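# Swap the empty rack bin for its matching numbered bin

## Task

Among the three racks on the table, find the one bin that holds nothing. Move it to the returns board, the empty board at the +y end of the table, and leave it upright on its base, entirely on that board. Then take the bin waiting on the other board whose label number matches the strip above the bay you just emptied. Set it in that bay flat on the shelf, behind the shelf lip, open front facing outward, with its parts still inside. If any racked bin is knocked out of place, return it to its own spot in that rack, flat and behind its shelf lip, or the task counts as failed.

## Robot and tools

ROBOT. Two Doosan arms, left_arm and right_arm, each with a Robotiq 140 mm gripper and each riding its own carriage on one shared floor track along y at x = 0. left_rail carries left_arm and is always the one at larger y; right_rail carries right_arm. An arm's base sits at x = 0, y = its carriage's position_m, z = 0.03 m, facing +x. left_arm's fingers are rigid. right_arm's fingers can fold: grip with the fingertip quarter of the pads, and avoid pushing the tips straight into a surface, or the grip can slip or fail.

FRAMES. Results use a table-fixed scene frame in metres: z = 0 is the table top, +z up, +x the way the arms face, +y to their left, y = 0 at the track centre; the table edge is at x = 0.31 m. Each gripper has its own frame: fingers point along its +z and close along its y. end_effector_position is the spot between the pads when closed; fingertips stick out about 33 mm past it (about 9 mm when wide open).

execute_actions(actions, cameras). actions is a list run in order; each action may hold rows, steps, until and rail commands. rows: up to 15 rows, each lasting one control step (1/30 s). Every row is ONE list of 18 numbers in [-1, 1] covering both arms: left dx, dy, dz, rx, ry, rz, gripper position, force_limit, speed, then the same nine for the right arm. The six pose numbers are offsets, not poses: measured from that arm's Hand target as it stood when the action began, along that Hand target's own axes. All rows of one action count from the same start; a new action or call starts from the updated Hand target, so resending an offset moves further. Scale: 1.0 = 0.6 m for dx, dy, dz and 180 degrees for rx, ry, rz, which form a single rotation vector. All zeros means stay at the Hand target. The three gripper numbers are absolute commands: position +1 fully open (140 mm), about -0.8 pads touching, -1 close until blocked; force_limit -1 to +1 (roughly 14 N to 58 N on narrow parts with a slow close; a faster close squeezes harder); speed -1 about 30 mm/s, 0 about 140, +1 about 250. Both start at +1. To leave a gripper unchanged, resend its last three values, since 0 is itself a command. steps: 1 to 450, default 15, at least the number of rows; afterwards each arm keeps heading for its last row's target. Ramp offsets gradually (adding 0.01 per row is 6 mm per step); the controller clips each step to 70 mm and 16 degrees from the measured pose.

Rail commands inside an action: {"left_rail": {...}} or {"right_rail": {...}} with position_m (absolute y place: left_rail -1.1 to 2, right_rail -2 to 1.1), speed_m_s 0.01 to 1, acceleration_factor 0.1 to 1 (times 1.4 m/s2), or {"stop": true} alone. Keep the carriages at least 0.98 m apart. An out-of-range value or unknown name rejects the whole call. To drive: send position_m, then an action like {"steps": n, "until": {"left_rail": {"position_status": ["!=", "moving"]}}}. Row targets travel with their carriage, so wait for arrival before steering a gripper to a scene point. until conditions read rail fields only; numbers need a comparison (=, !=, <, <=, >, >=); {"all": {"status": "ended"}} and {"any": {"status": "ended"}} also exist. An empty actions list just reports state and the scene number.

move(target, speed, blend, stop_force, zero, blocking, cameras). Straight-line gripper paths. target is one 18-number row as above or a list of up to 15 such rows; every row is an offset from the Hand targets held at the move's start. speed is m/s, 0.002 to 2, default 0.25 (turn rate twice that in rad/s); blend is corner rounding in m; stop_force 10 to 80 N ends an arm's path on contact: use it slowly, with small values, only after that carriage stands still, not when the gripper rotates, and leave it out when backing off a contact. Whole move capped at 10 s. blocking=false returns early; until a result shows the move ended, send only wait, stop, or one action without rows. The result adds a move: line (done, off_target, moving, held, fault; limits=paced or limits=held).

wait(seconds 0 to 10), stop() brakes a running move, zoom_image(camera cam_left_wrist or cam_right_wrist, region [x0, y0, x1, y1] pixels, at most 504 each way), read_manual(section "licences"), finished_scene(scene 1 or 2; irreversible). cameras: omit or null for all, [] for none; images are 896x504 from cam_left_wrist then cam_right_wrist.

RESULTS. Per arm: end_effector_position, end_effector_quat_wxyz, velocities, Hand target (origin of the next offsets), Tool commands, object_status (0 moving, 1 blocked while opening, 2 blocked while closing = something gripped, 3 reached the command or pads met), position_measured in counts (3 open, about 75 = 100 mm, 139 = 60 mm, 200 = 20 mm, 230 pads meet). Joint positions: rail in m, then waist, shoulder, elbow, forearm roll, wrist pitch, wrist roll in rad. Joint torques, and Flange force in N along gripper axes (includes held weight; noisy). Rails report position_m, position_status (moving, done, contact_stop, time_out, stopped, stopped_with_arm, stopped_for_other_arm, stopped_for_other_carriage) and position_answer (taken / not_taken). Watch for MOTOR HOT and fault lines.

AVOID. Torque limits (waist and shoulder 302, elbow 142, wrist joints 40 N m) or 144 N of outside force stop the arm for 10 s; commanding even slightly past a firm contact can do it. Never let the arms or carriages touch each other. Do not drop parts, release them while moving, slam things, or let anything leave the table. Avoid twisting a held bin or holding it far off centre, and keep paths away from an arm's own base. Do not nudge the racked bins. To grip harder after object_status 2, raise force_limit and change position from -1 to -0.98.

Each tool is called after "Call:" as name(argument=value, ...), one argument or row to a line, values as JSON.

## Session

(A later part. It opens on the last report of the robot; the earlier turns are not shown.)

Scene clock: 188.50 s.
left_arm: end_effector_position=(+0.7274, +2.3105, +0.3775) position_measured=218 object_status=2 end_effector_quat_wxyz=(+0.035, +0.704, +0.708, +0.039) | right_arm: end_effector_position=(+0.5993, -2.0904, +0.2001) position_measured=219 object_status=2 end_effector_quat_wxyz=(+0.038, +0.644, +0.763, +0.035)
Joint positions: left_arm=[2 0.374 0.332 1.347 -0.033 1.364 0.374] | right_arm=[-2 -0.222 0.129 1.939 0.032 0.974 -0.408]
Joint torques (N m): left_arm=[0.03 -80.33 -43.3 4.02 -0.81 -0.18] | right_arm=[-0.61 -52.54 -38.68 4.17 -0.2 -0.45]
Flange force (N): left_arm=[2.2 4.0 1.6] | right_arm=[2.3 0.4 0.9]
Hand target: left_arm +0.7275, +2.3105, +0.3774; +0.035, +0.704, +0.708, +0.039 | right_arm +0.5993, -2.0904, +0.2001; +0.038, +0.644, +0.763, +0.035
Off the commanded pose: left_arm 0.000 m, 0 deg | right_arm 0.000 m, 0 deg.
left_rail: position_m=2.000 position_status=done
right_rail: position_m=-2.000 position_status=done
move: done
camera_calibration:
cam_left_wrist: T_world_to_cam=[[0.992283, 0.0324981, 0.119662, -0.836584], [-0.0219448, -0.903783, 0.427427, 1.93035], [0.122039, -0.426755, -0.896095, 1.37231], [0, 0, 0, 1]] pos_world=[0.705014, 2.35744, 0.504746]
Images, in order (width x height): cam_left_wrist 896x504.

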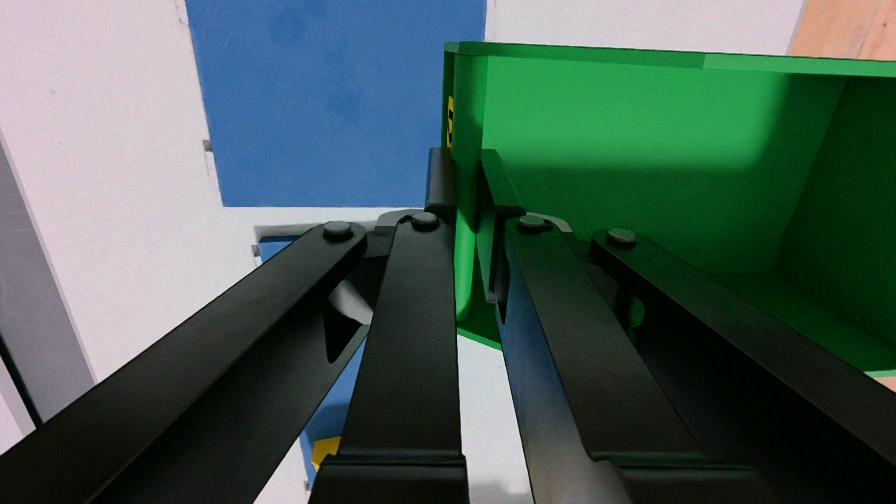

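Call:
move(
  target=[
    [0,-0.2708,0.38,0,0,0,-0.97,0.3,-1,0,-0.0151,0.1447,0.038,0,0,-0.98,1,-1],
  ],
  speed=0.12,
)

Call:
move(
  target=[0,-0.013,0.124,0,0,0,-0.97,0.3,-1,0,0,0,0,0,0,-0.98,1,-1],
  speed=0.03,
  stop_force=10,
  cameras=["cam_left_wrist"],
)

Scene clock: 197.93 s.
left_arm: end_effector_position=(+0.5896, +2.3109, +0.1339) position_measured=218 object_status=2 end_effector_quat_wxyz=(+0.035, +0.704, +0.708, +0.039) | right_arm: end_effector_position=(+0.5994, -2.0916, +0.1128) position_measured=219 object_status=2 end_effector_quat_wxyz=(+0.000, +0.645, +0.764, -0.011)
Joint positions: left_arm=[2 0.454 0.281 1.886 -0.052 0.88 0.48] | right_arm=[-2 -0.199 0.265 1.95 -0.023 0.937 -0.354]
Joint torques (N m): left_arm=[-2.23 -64.72 -36.91 3.29 -0.85 -0.43] | right_arm=[-0.7 -63.1 -34.86 3.64 0.3 -0.44]
Flange force (N): left_arm=[3.0 -3.4 0.8] | right_arm=[1.9 0.8 1.7]
Hand target: left_arm +0.5895, +2.3109, +0.1338; +0.035, +0.704, +0.708, +0.039 | right_arm +0.5995, -2.0916, +0.1128; +0.000, +0.645, +0.764, -0.011
Off the commanded pose: left_arm 0.000 m, 0 deg | right_arm 0.000 m, 0 deg.
left_rail: position_m=2.000 position_status=done
right_rail: position_m=-2.000 position_status=done
move: done
camera_calibration:
cam_left_wrist: T_world_to_cam=[[0.992268, 0.0324512, 0.119793, -0.670627], [-0.0220425, -0.903788, 0.427413, 2.03188], [0.122137, -0.426749, -0.896085, 1.17094], [0, 0, 0, 1]] pos_world=[0.567214, 2.35784, 0.261146]
cam_right_wrist: T_world_to_cam=[[0.987219, 0.158249, -0.0188412, -0.250277], [0.157541, -0.951219, 0.265261, -2.09256], [0.0240551, -0.264839, -0.963993, -0.315015], [0, 0, 0, 1]] pos_world=[0.584319, -2.0343, 0.246686]

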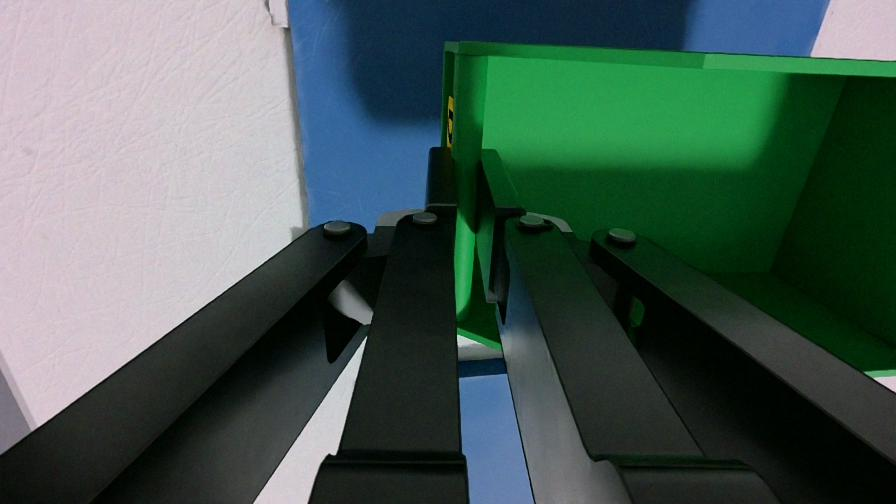

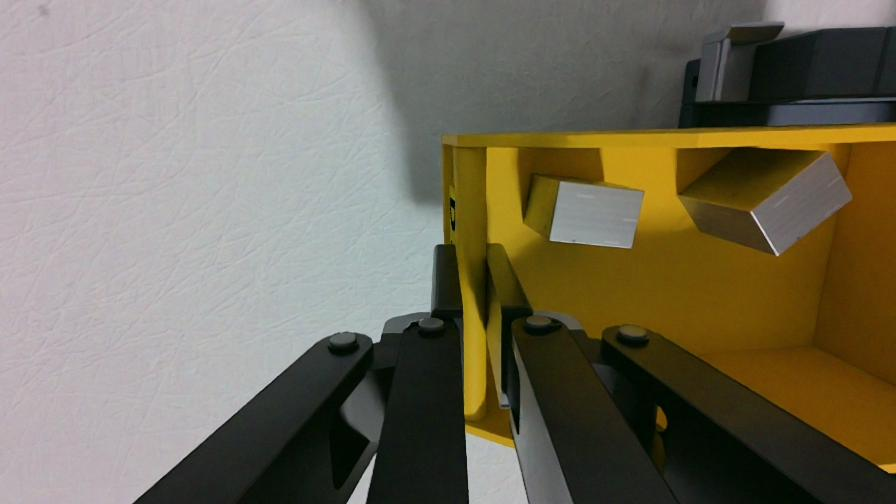

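Scene clock: 200.90 s.
left_arm: end_effector_position=(+0.5896, +2.3114, +0.0644) position_measured=218 object_status=2 end_effector_quat_wxyz=(+0.035, +0.704, +0.708, +0.039) | right_arm: end_effector_position=(+0.5995, -2.0916, +0.1128) position_measured=219 object_status=2 end_effector_quat_wxyz=(+0.000, +0.645, +0.764, -0.011)
Joint positions: left_arm=[2 0.454 0.354 1.938 -0.059 0.755 0.49] | right_arm=[-2 -0.199 0.265 1.95 -0.023 0.937 -0.354]
Joint torques (N m): left_arm=[-3.3 -35.97 -20.69 3.01 -4.87 -0.58] | right_arm=[-0.77 -62.36 -34.84 3.61 0.34 -0.45]
Flange force (N): left_arm=[-1.9 -12.2 -54.8] | right_arm=[2.3 0.0 1.2]
Hand target: left_arm +0.5896, +2.3114, +0.0644; +0.035, +0.704, +0.708, +0.039 (not the last commanded pose) | right_arm +0.5995, -2.0916, +0.1128; +0.000, +0.645, +0.764, -0.011
Off the commanded pose: left_arm 0.005 m, 0 deg | right_arm 0.000 m, 0 deg.
left_rail: position_m=2.000 position_status=done
right_rail: position_m=-2.000 position_status=done
move: contact (left_arm)
camera_calibration:
cam_left_wrist: T_world_to_cam=[[0.992229, 0.0324807, 0.12011, -0.662422], [-0.0221394, -0.903833, 0.427313, 2.06212], [0.122439, -0.426651, -0.89609, 1.10843], [0, 0, 0, 1]] pos_world=[0.567214, 2.35824, 0.191646]
Images, in order (width x height): cam_left_wrist 896x504.

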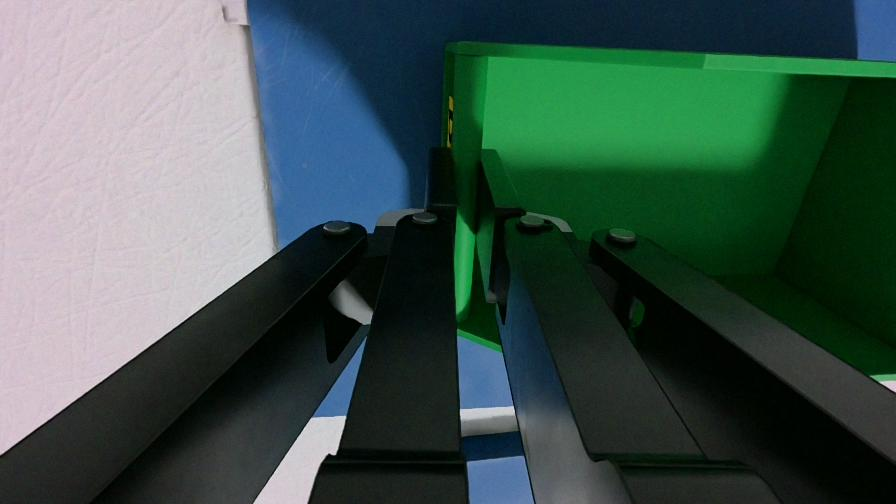

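Call:
move(
  target=[0,0,-0.003,0,0,0,-0.1,0.3,-1,0,0,0,0,0,0,-0.98,1,-1],
  speed=0.05,
  cameras=[],
)

Call:
move(
  target=[
    [0,0.005,-0.12,0,0,0,-0.1,0.3,-1,0,0.0675,0.0523,0,0,0,-0.98,1,-1],
    [0,-0.1,-0.4,0,0,0,-0.1,0.3,-1,0,0.1135,0.061,-0.0115,0,0,-0.98,1,-1],
  ],
  speed=[0.1,0.12],
  blend=[0.005,0],
)

Scene clock: 207.23 s.
left_arm: end_effector_position=(+0.5894, +2.3113, +0.0662) position_measured=141 object_status=0 end_effector_quat_wxyz=(+0.035, +0.704, +0.708, +0.039) | right_arm: end_effector_position=(+0.5995, -2.0916, +0.1128) position_measured=219 object_status=2 end_effector_quat_wxyz=(+0.000, +0.645, +0.764, -0.011)
Joint positions: left_arm=[2 0.454 0.351 1.937 -0.059 0.758 0.49] | right_arm=[-2 -0.199 0.265 1.95 -0.023 0.937 -0.354]
Joint torques (N m): left_arm=[-1.89 -67.82 -31.08 3.01 -0.98 -0.43] | right_arm=[-0.66 -62.32 -34.89 3.62 0.33 -0.42]
Flange force (N): left_arm=[4.5 0.7 -1.6] | right_arm=[2.0 -0.2 1.1]
Hand target: left_arm +0.5894, +2.3113, +0.0662; +0.035, +0.704, +0.708, +0.039 | right_arm +0.5995, -2.0916, +0.1128; +0.000, +0.645, +0.764, -0.011
Off the commanded pose: left_arm 0.000 m, 0 deg | right_arm 0.000 m, 0 deg.
left_rail: position_m=2.000 position_status=done
right_rail: position_m=-2.000 position_status=done
move: done
No camera images: "cameras" was empty.

Scene clock: 209.87 s.
left_arm: end_effector_position=(+0.5048, +2.3097, +0.2985) position_measured=141 object_status=3 end_effector_quat_wxyz=(+0.035, +0.704, +0.708, +0.039) | right_arm: end_effector_position=(+0.6661, -2.0808, +0.0751) position_measured=219 object_status=2 end_effector_quat_wxyz=(+0.012, +0.645, +0.764, +0.003)
Joint positions: left_arm=[2 0.518 0.047 1.837 -0.051 1.164 0.531] | right_arm=[-2 -0.169 0.376 1.875 -0.008 0.867 -0.333]
Joint torques (N m): left_arm=[-1.9 -45.51 -38.89 3.86 -1.35 -0.43] | right_arm=[-0.96 -73.04 -34.06 3.57 0.13 -0.46]
Flange force (N): left_arm=[5.6 1.4 -3.5] | right_arm=[2.3 0.6 1.9]
Hand target: left_arm +0.5048, +2.3097, +0.2986; +0.035, +0.704, +0.708, +0.039 | right_arm +0.6661, -2.0808, +0.0751; +0.012, +0.645, +0.764, +0.003
Off the commanded pose: left_arm 0.000 m, 0 deg | right_arm 0.000 m, 0 deg.
left_rail: position_m=2.000 position_status=done
right_rail: position_m=-2.000 position_status=done
move: done
camera_calibration:
cam_left_wrist: T_world_to_cam=[[0.992253, 0.0323866, 0.11994, -0.606076], [-0.0221409, -0.90387, 0.427234, 1.95884], [0.122247, -0.42658, -0.89615, 1.32795], [0, 0, 0, 1]] pos_world=[0.482414, 2.35664, 0.425846]
cam_right_wrist: T_world_to_cam=[[0.987175, 0.158709, 0.0172021, -0.320263], [0.148555, -0.952738, 0.264993, -2.07994], [0.058446, -0.259039, -0.964097, -0.360918], [0, 0, 0, 1]] pos_world=[0.646236, -2.0243, 0.208718]

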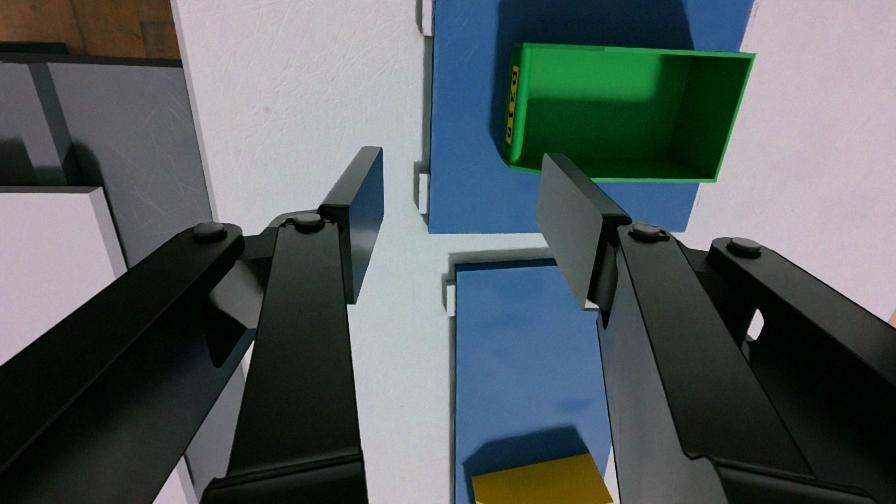

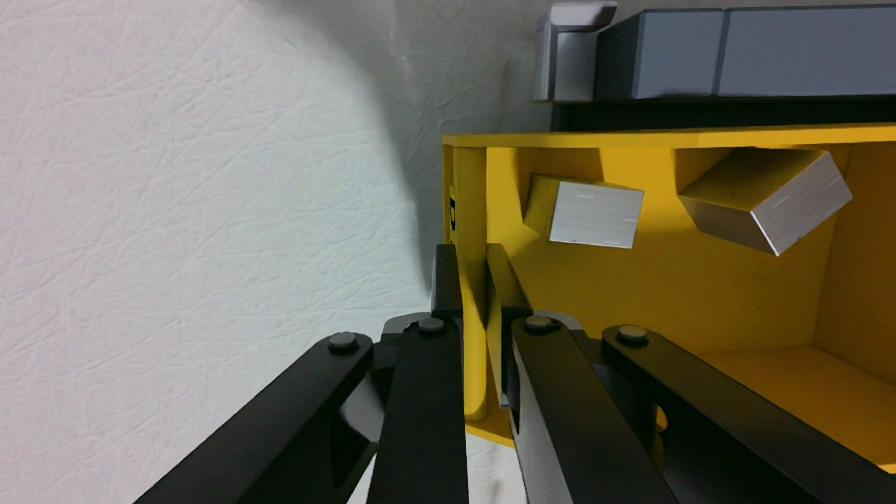

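Call:
move(
  target=[
    [0,0,0,0,0,0,-0.1,0.3,-1,0.0017,0.0468,0.0085,-0.0089,0,0,-0.98,1,-1],
    [0,0,0,0,0,0,-0.1,0.3,-1,0.0017,0.0951,0.0151,-0.014,0,0,-0.98,1,-1],
  ],
  speed=0.03,
  stop_force=15,
)

Scene clock: 216.30 s.
left_arm: end_effector_position=(+0.5048, +2.3097, +0.2986) position_measured=141 object_status=3 end_effector_quat_wxyz=(+0.035, +0.704, +0.708, +0.039) | right_arm: end_effector_position=(+0.7223, -2.0703, +0.0672) position_measured=219 object_status=2 end_effector_quat_wxyz=(+0.026, +0.644, +0.764, +0.020)
Joint positions: left_arm=[2 0.518 0.047 1.837 -0.051 1.164 0.531] | right_arm=[-2 -0.148 0.439 1.797 0.009 0.841 -0.323]
Joint torques (N m): left_arm=[-2.36 -44.1 -39.53 3.86 -0.97 -0.44] | right_arm=[-0.85 -79.47 -34.68 3.66 -0.03 -0.46]
Flange force (N): left_arm=[4.4 -2.0 -3.4] | right_arm=[1.9 0.5 2.4]
Hand target: left_arm +0.5048, +2.3097, +0.2986; +0.035, +0.704, +0.708, +0.039 | right_arm +0.7223, -2.0703, +0.0672; +0.026, +0.644, +0.764, +0.020
Off the commanded pose: left_arm 0.000 m, 0 deg | right_arm 0.000 m, 0 deg.
left_rail: position_m=2.000 position_status=done
right_rail: position_m=-2.000 position_status=done
move: done
camera_calibration:
cam_left_wrist: T_world_to_cam=[[0.992241, 0.0324381, 0.120021, -0.606227], [-0.02214, -0.903832, 0.427315, 1.95872], [0.12234, -0.426656, -0.896101, 1.32806], [0, 0, 0, 1]] pos_world=[0.482414, 2.35664, 0.425846]
cam_right_wrist: T_world_to_cam=[[0.985386, 0.158979, 0.0611625, -0.378405], [0.137623, -0.954625, 0.264103, -2.07211], [0.100374, -0.251826, -0.962553, -0.384643], [0, 0, 0, 1]] pos_world=[0.696654, -2.0148, 0.200157]

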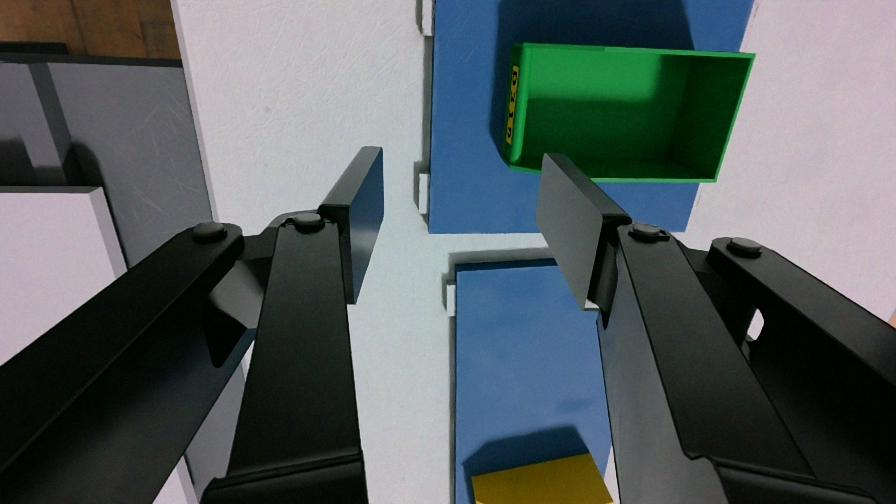

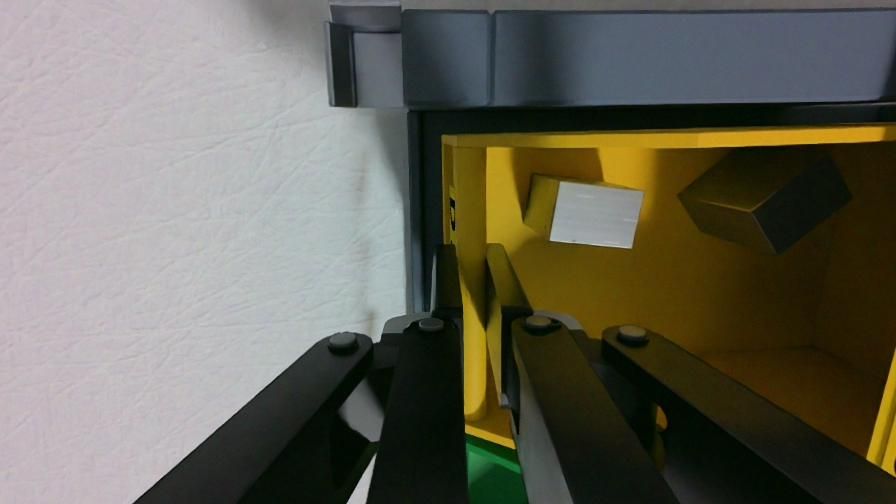

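Call:
move(
  target=[0,0,0,0,0,0,-0.1,0.3,-1,0,-0.0048,0.0215,-0.0255,0,0,-0.98,1,-1],
  speed=0.03,
  cameras=[],
)

Call:
move(
  target=[0,0,0,0,0,0,-0.1,0.3,-1,0,-0.001,0.013,0,0,0,-0.98,1,-1],
  speed=0.01,
  stop_force=10,
  cameras=["cam_right_wrist"],
)

Scene clock: 220.83 s.
left_arm: end_effector_position=(+0.5048, +2.3097, +0.2986) position_measured=141 object_status=3 end_effector_quat_wxyz=(+0.035, +0.704, +0.708, +0.039) | right_arm: end_effector_position=(+0.7204, -2.0708, +0.0541) position_measured=219 object_status=2 end_effector_quat_wxyz=(+0.052, +0.643, +0.763, +0.050)
Joint positions: left_arm=[2 0.518 0.047 1.837 -0.051 1.164 0.531] | right_arm=[-2 -0.161 0.42 1.863 0.051 0.718 -0.367]
Joint torques (N m): left_arm=[-2.28 -44.21 -39.48 3.92 -0.95 -0.44] | right_arm=[-0.93 -76.45 -33.68 3.75 -0.31 -0.51]
Flange force (N): left_arm=[4.4 -1.6 -3.1] | right_arm=[2.8 -0.2 0.4]
Hand target: left_arm +0.5048, +2.3097, +0.2986; +0.035, +0.704, +0.708, +0.039 | right_arm +0.7203, -2.0708, +0.0541; +0.052, +0.643, +0.763, +0.051
Off the commanded pose: left_arm 0.000 m, 0 deg | right_arm 0.000 m, 0 deg.
left_rail: position_m=2.000 position_status=done
right_rail: position_m=-2.000 position_status=done
move: done
No camera images: "cameras" was empty.

Scene clock: 221.60 s.
left_arm: end_effector_position=(+0.5048, +2.3097, +0.2986) position_measured=141 object_status=3 end_effector_quat_wxyz=(+0.035, +0.704, +0.708, +0.039) | right_arm: end_effector_position=(+0.7206, -2.0709, +0.0527) position_measured=219 object_status=2 end_effector_quat_wxyz=(+0.052, +0.643, +0.763, +0.051)
Joint positions: left_arm=[2 0.518 0.047 1.837 -0.051 1.164 0.531] | right_arm=[-2 -0.161 0.422 1.864 0.051 0.716 -0.368]
Joint torques (N m): left_arm=[-2.62 -44.04 -39.54 3.83 -1 -0.46] | right_arm=[2.85 -54.77 -22.62 4.24 -0.38 -0.54]
Flange force (N): left_arm=[4.8 -2.3 -3.3] | right_arm=[-1.7 -2.3 -30.5]
Hand target: left_arm +0.5048, +2.3097, +0.2986; +0.035, +0.704, +0.708, +0.039 | right_arm +0.7206, -2.0709, +0.0527; +0.052, +0.643, +0.763, +0.051 (not the last commanded pose)
Off the commanded pose: left_arm 0.000 m, 0 deg | right_arm 0.006 m, 0 deg.
left_rail: position_m=2.000 position_status=done
right_rail: position_m=-2.000 position_status=done
move: contact (right_arm)
camera_calibration:
cam_right_wrist: T_world_to_cam=[[0.97717, 0.158666, 0.141294, -0.374702], [0.117744, -0.957999, 0.261485, -2.06117], [0.176848, -0.238879, -0.95481, -0.427182], [0, 0, 0, 1]] pos_world=[0.684384, -2.01719, 0.18403]
Images, in order (width x height): cam_right_wrist 896x504.

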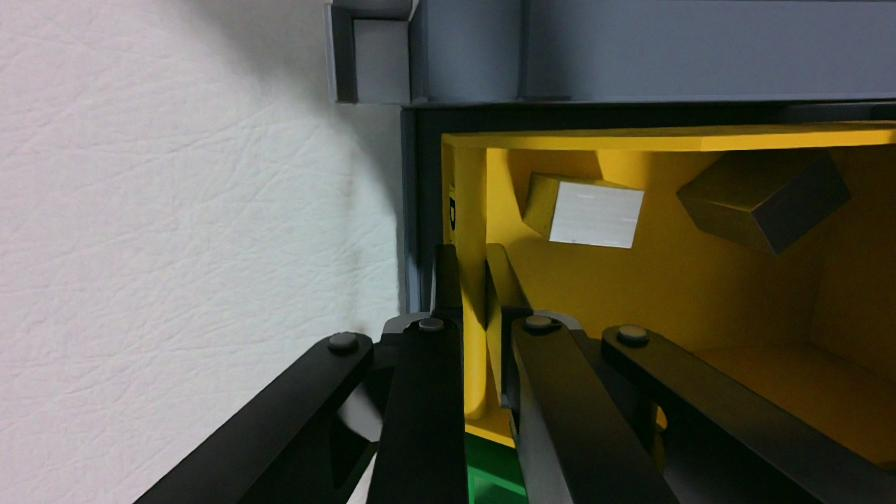

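Release.

Call:
move(
  target=[0,0,0,0,0,0,-0.1,0.3,-1,0,0,-0.002,0,0,0,-0.2,1,-1],
  speed=0.03,
  cameras=[],
)

Call:
move(
  target=[
    [0,0,0,0,0,0,-0.1,0.3,-1,0,0,-0.2,0,0,0,-0.2,1,-1],
    [0,0,0,0,0,0,-0.1,0.3,-1,0,-0.1,-0.35,0,0,0,-0.2,1,-1],
  ],
  speed=[0.06,0.15],
  blend=[0.01,0],
  cameras=["cam_right_wrist"],
)

Scene clock: 224.80 s.
left_arm: end_effector_position=(+0.5048, +2.3097, +0.2986) position_measured=141 object_status=3 end_effector_quat_wxyz=(+0.035, +0.704, +0.708, +0.039) | right_arm: end_effector_position=(+0.7205, -2.0709, +0.0539) position_measured=154 object_status=0 end_effector_quat_wxyz=(+0.052, +0.643, +0.763, +0.051)
Joint positions: left_arm=[2 0.518 0.047 1.837 -0.051 1.164 0.531] | right_arm=[-2 -0.161 0.42 1.864 0.051 0.717 -0.368]
Joint torques (N m): left_arm=[-2.08 -43.74 -39.23 3.92 -0.93 -0.42] | right_arm=[-0.56 -73.57 -31.57 3.4 0.16 -0.46]
Flange force (N): left_arm=[4.1 -1.1 -3.3] | right_arm=[1.8 0.2 -3.2]
Hand target: left_arm +0.5048, +2.3097, +0.2986; +0.035, +0.704, +0.708, +0.039 | right_arm +0.7205, -2.0709, +0.0539; +0.052, +0.643, +0.763, +0.051
Off the commanded pose: left_arm 0.000 m, 0 deg | right_arm 0.000 m, 0 deg.
left_rail: position_m=2.000 position_status=done
right_rail: position_m=-2.000 position_status=done
move: done
No camera images: "cameras" was empty.

Scene clock: 227.93 s.
left_arm: end_effector_position=(+0.5048, +2.3097, +0.2986) position_measured=141 object_status=3 end_effector_quat_wxyz=(+0.035, +0.704, +0.708, +0.039) | right_arm: end_effector_position=(+0.6317, -2.0832, +0.2530) position_measured=154 object_status=3 end_effector_quat_wxyz=(+0.052, +0.643, +0.763, +0.051)
Joint positions: left_arm=[2 0.518 0.047 1.837 -0.051 1.164 0.531] | right_arm=[-2 -0.206 0.119 1.849 0.046 1.035 -0.397]
Joint torques (N m): left_arm=[-2.24 -44.36 -39.41 3.8 -0.92 -0.39] | right_arm=[0.25 -51.94 -38.03 4.17 0.1 -0.45]
Flange force (N): left_arm=[4.5 -1.6 -3.3] | right_arm=[-0.5 3.4 -1.1]
Hand target: left_arm +0.5048, +2.3097, +0.2986; +0.035, +0.704, +0.708, +0.039 | right_arm +0.6317, -2.0832, +0.2531; +0.052, +0.643, +0.763, +0.051
Off the commanded pose: left_arm 0.000 m, 0 deg | right_arm 0.000 m, 0 deg.
left_rail: position_m=2.000 position_status=done
right_rail: position_m=-2.000 position_status=done
move: done
camera_calibration:
cam_right_wrist: T_world_to_cam=[[0.97716, 0.158745, 0.141272, -0.313993], [0.117824, -0.957986, 0.261497, -2.11486], [0.176848, -0.23888, -0.95481, -0.223247], [0, 0, 0, 1]] pos_world=[0.595484, -2.02949, 0.38423]
Images, in order (width x height): cam_right_wrist 896x504.

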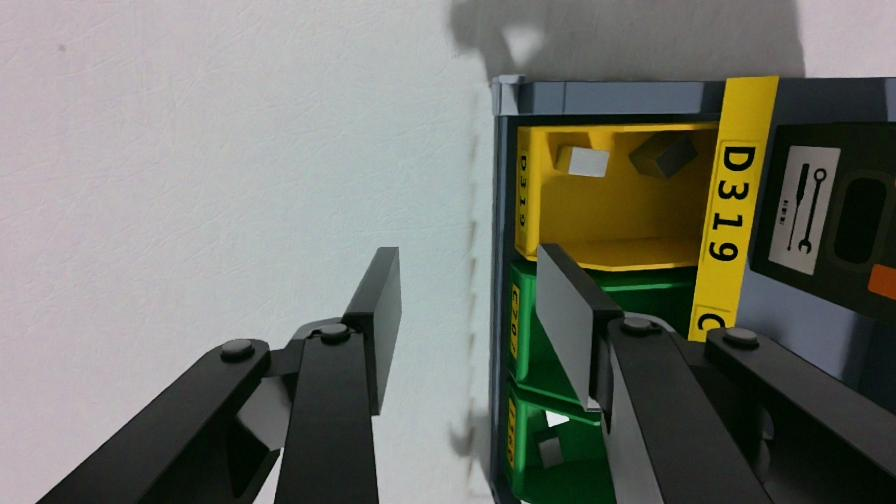

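Call:
finished_scene(
  scene=2,
)

The scene is finished: the task was done.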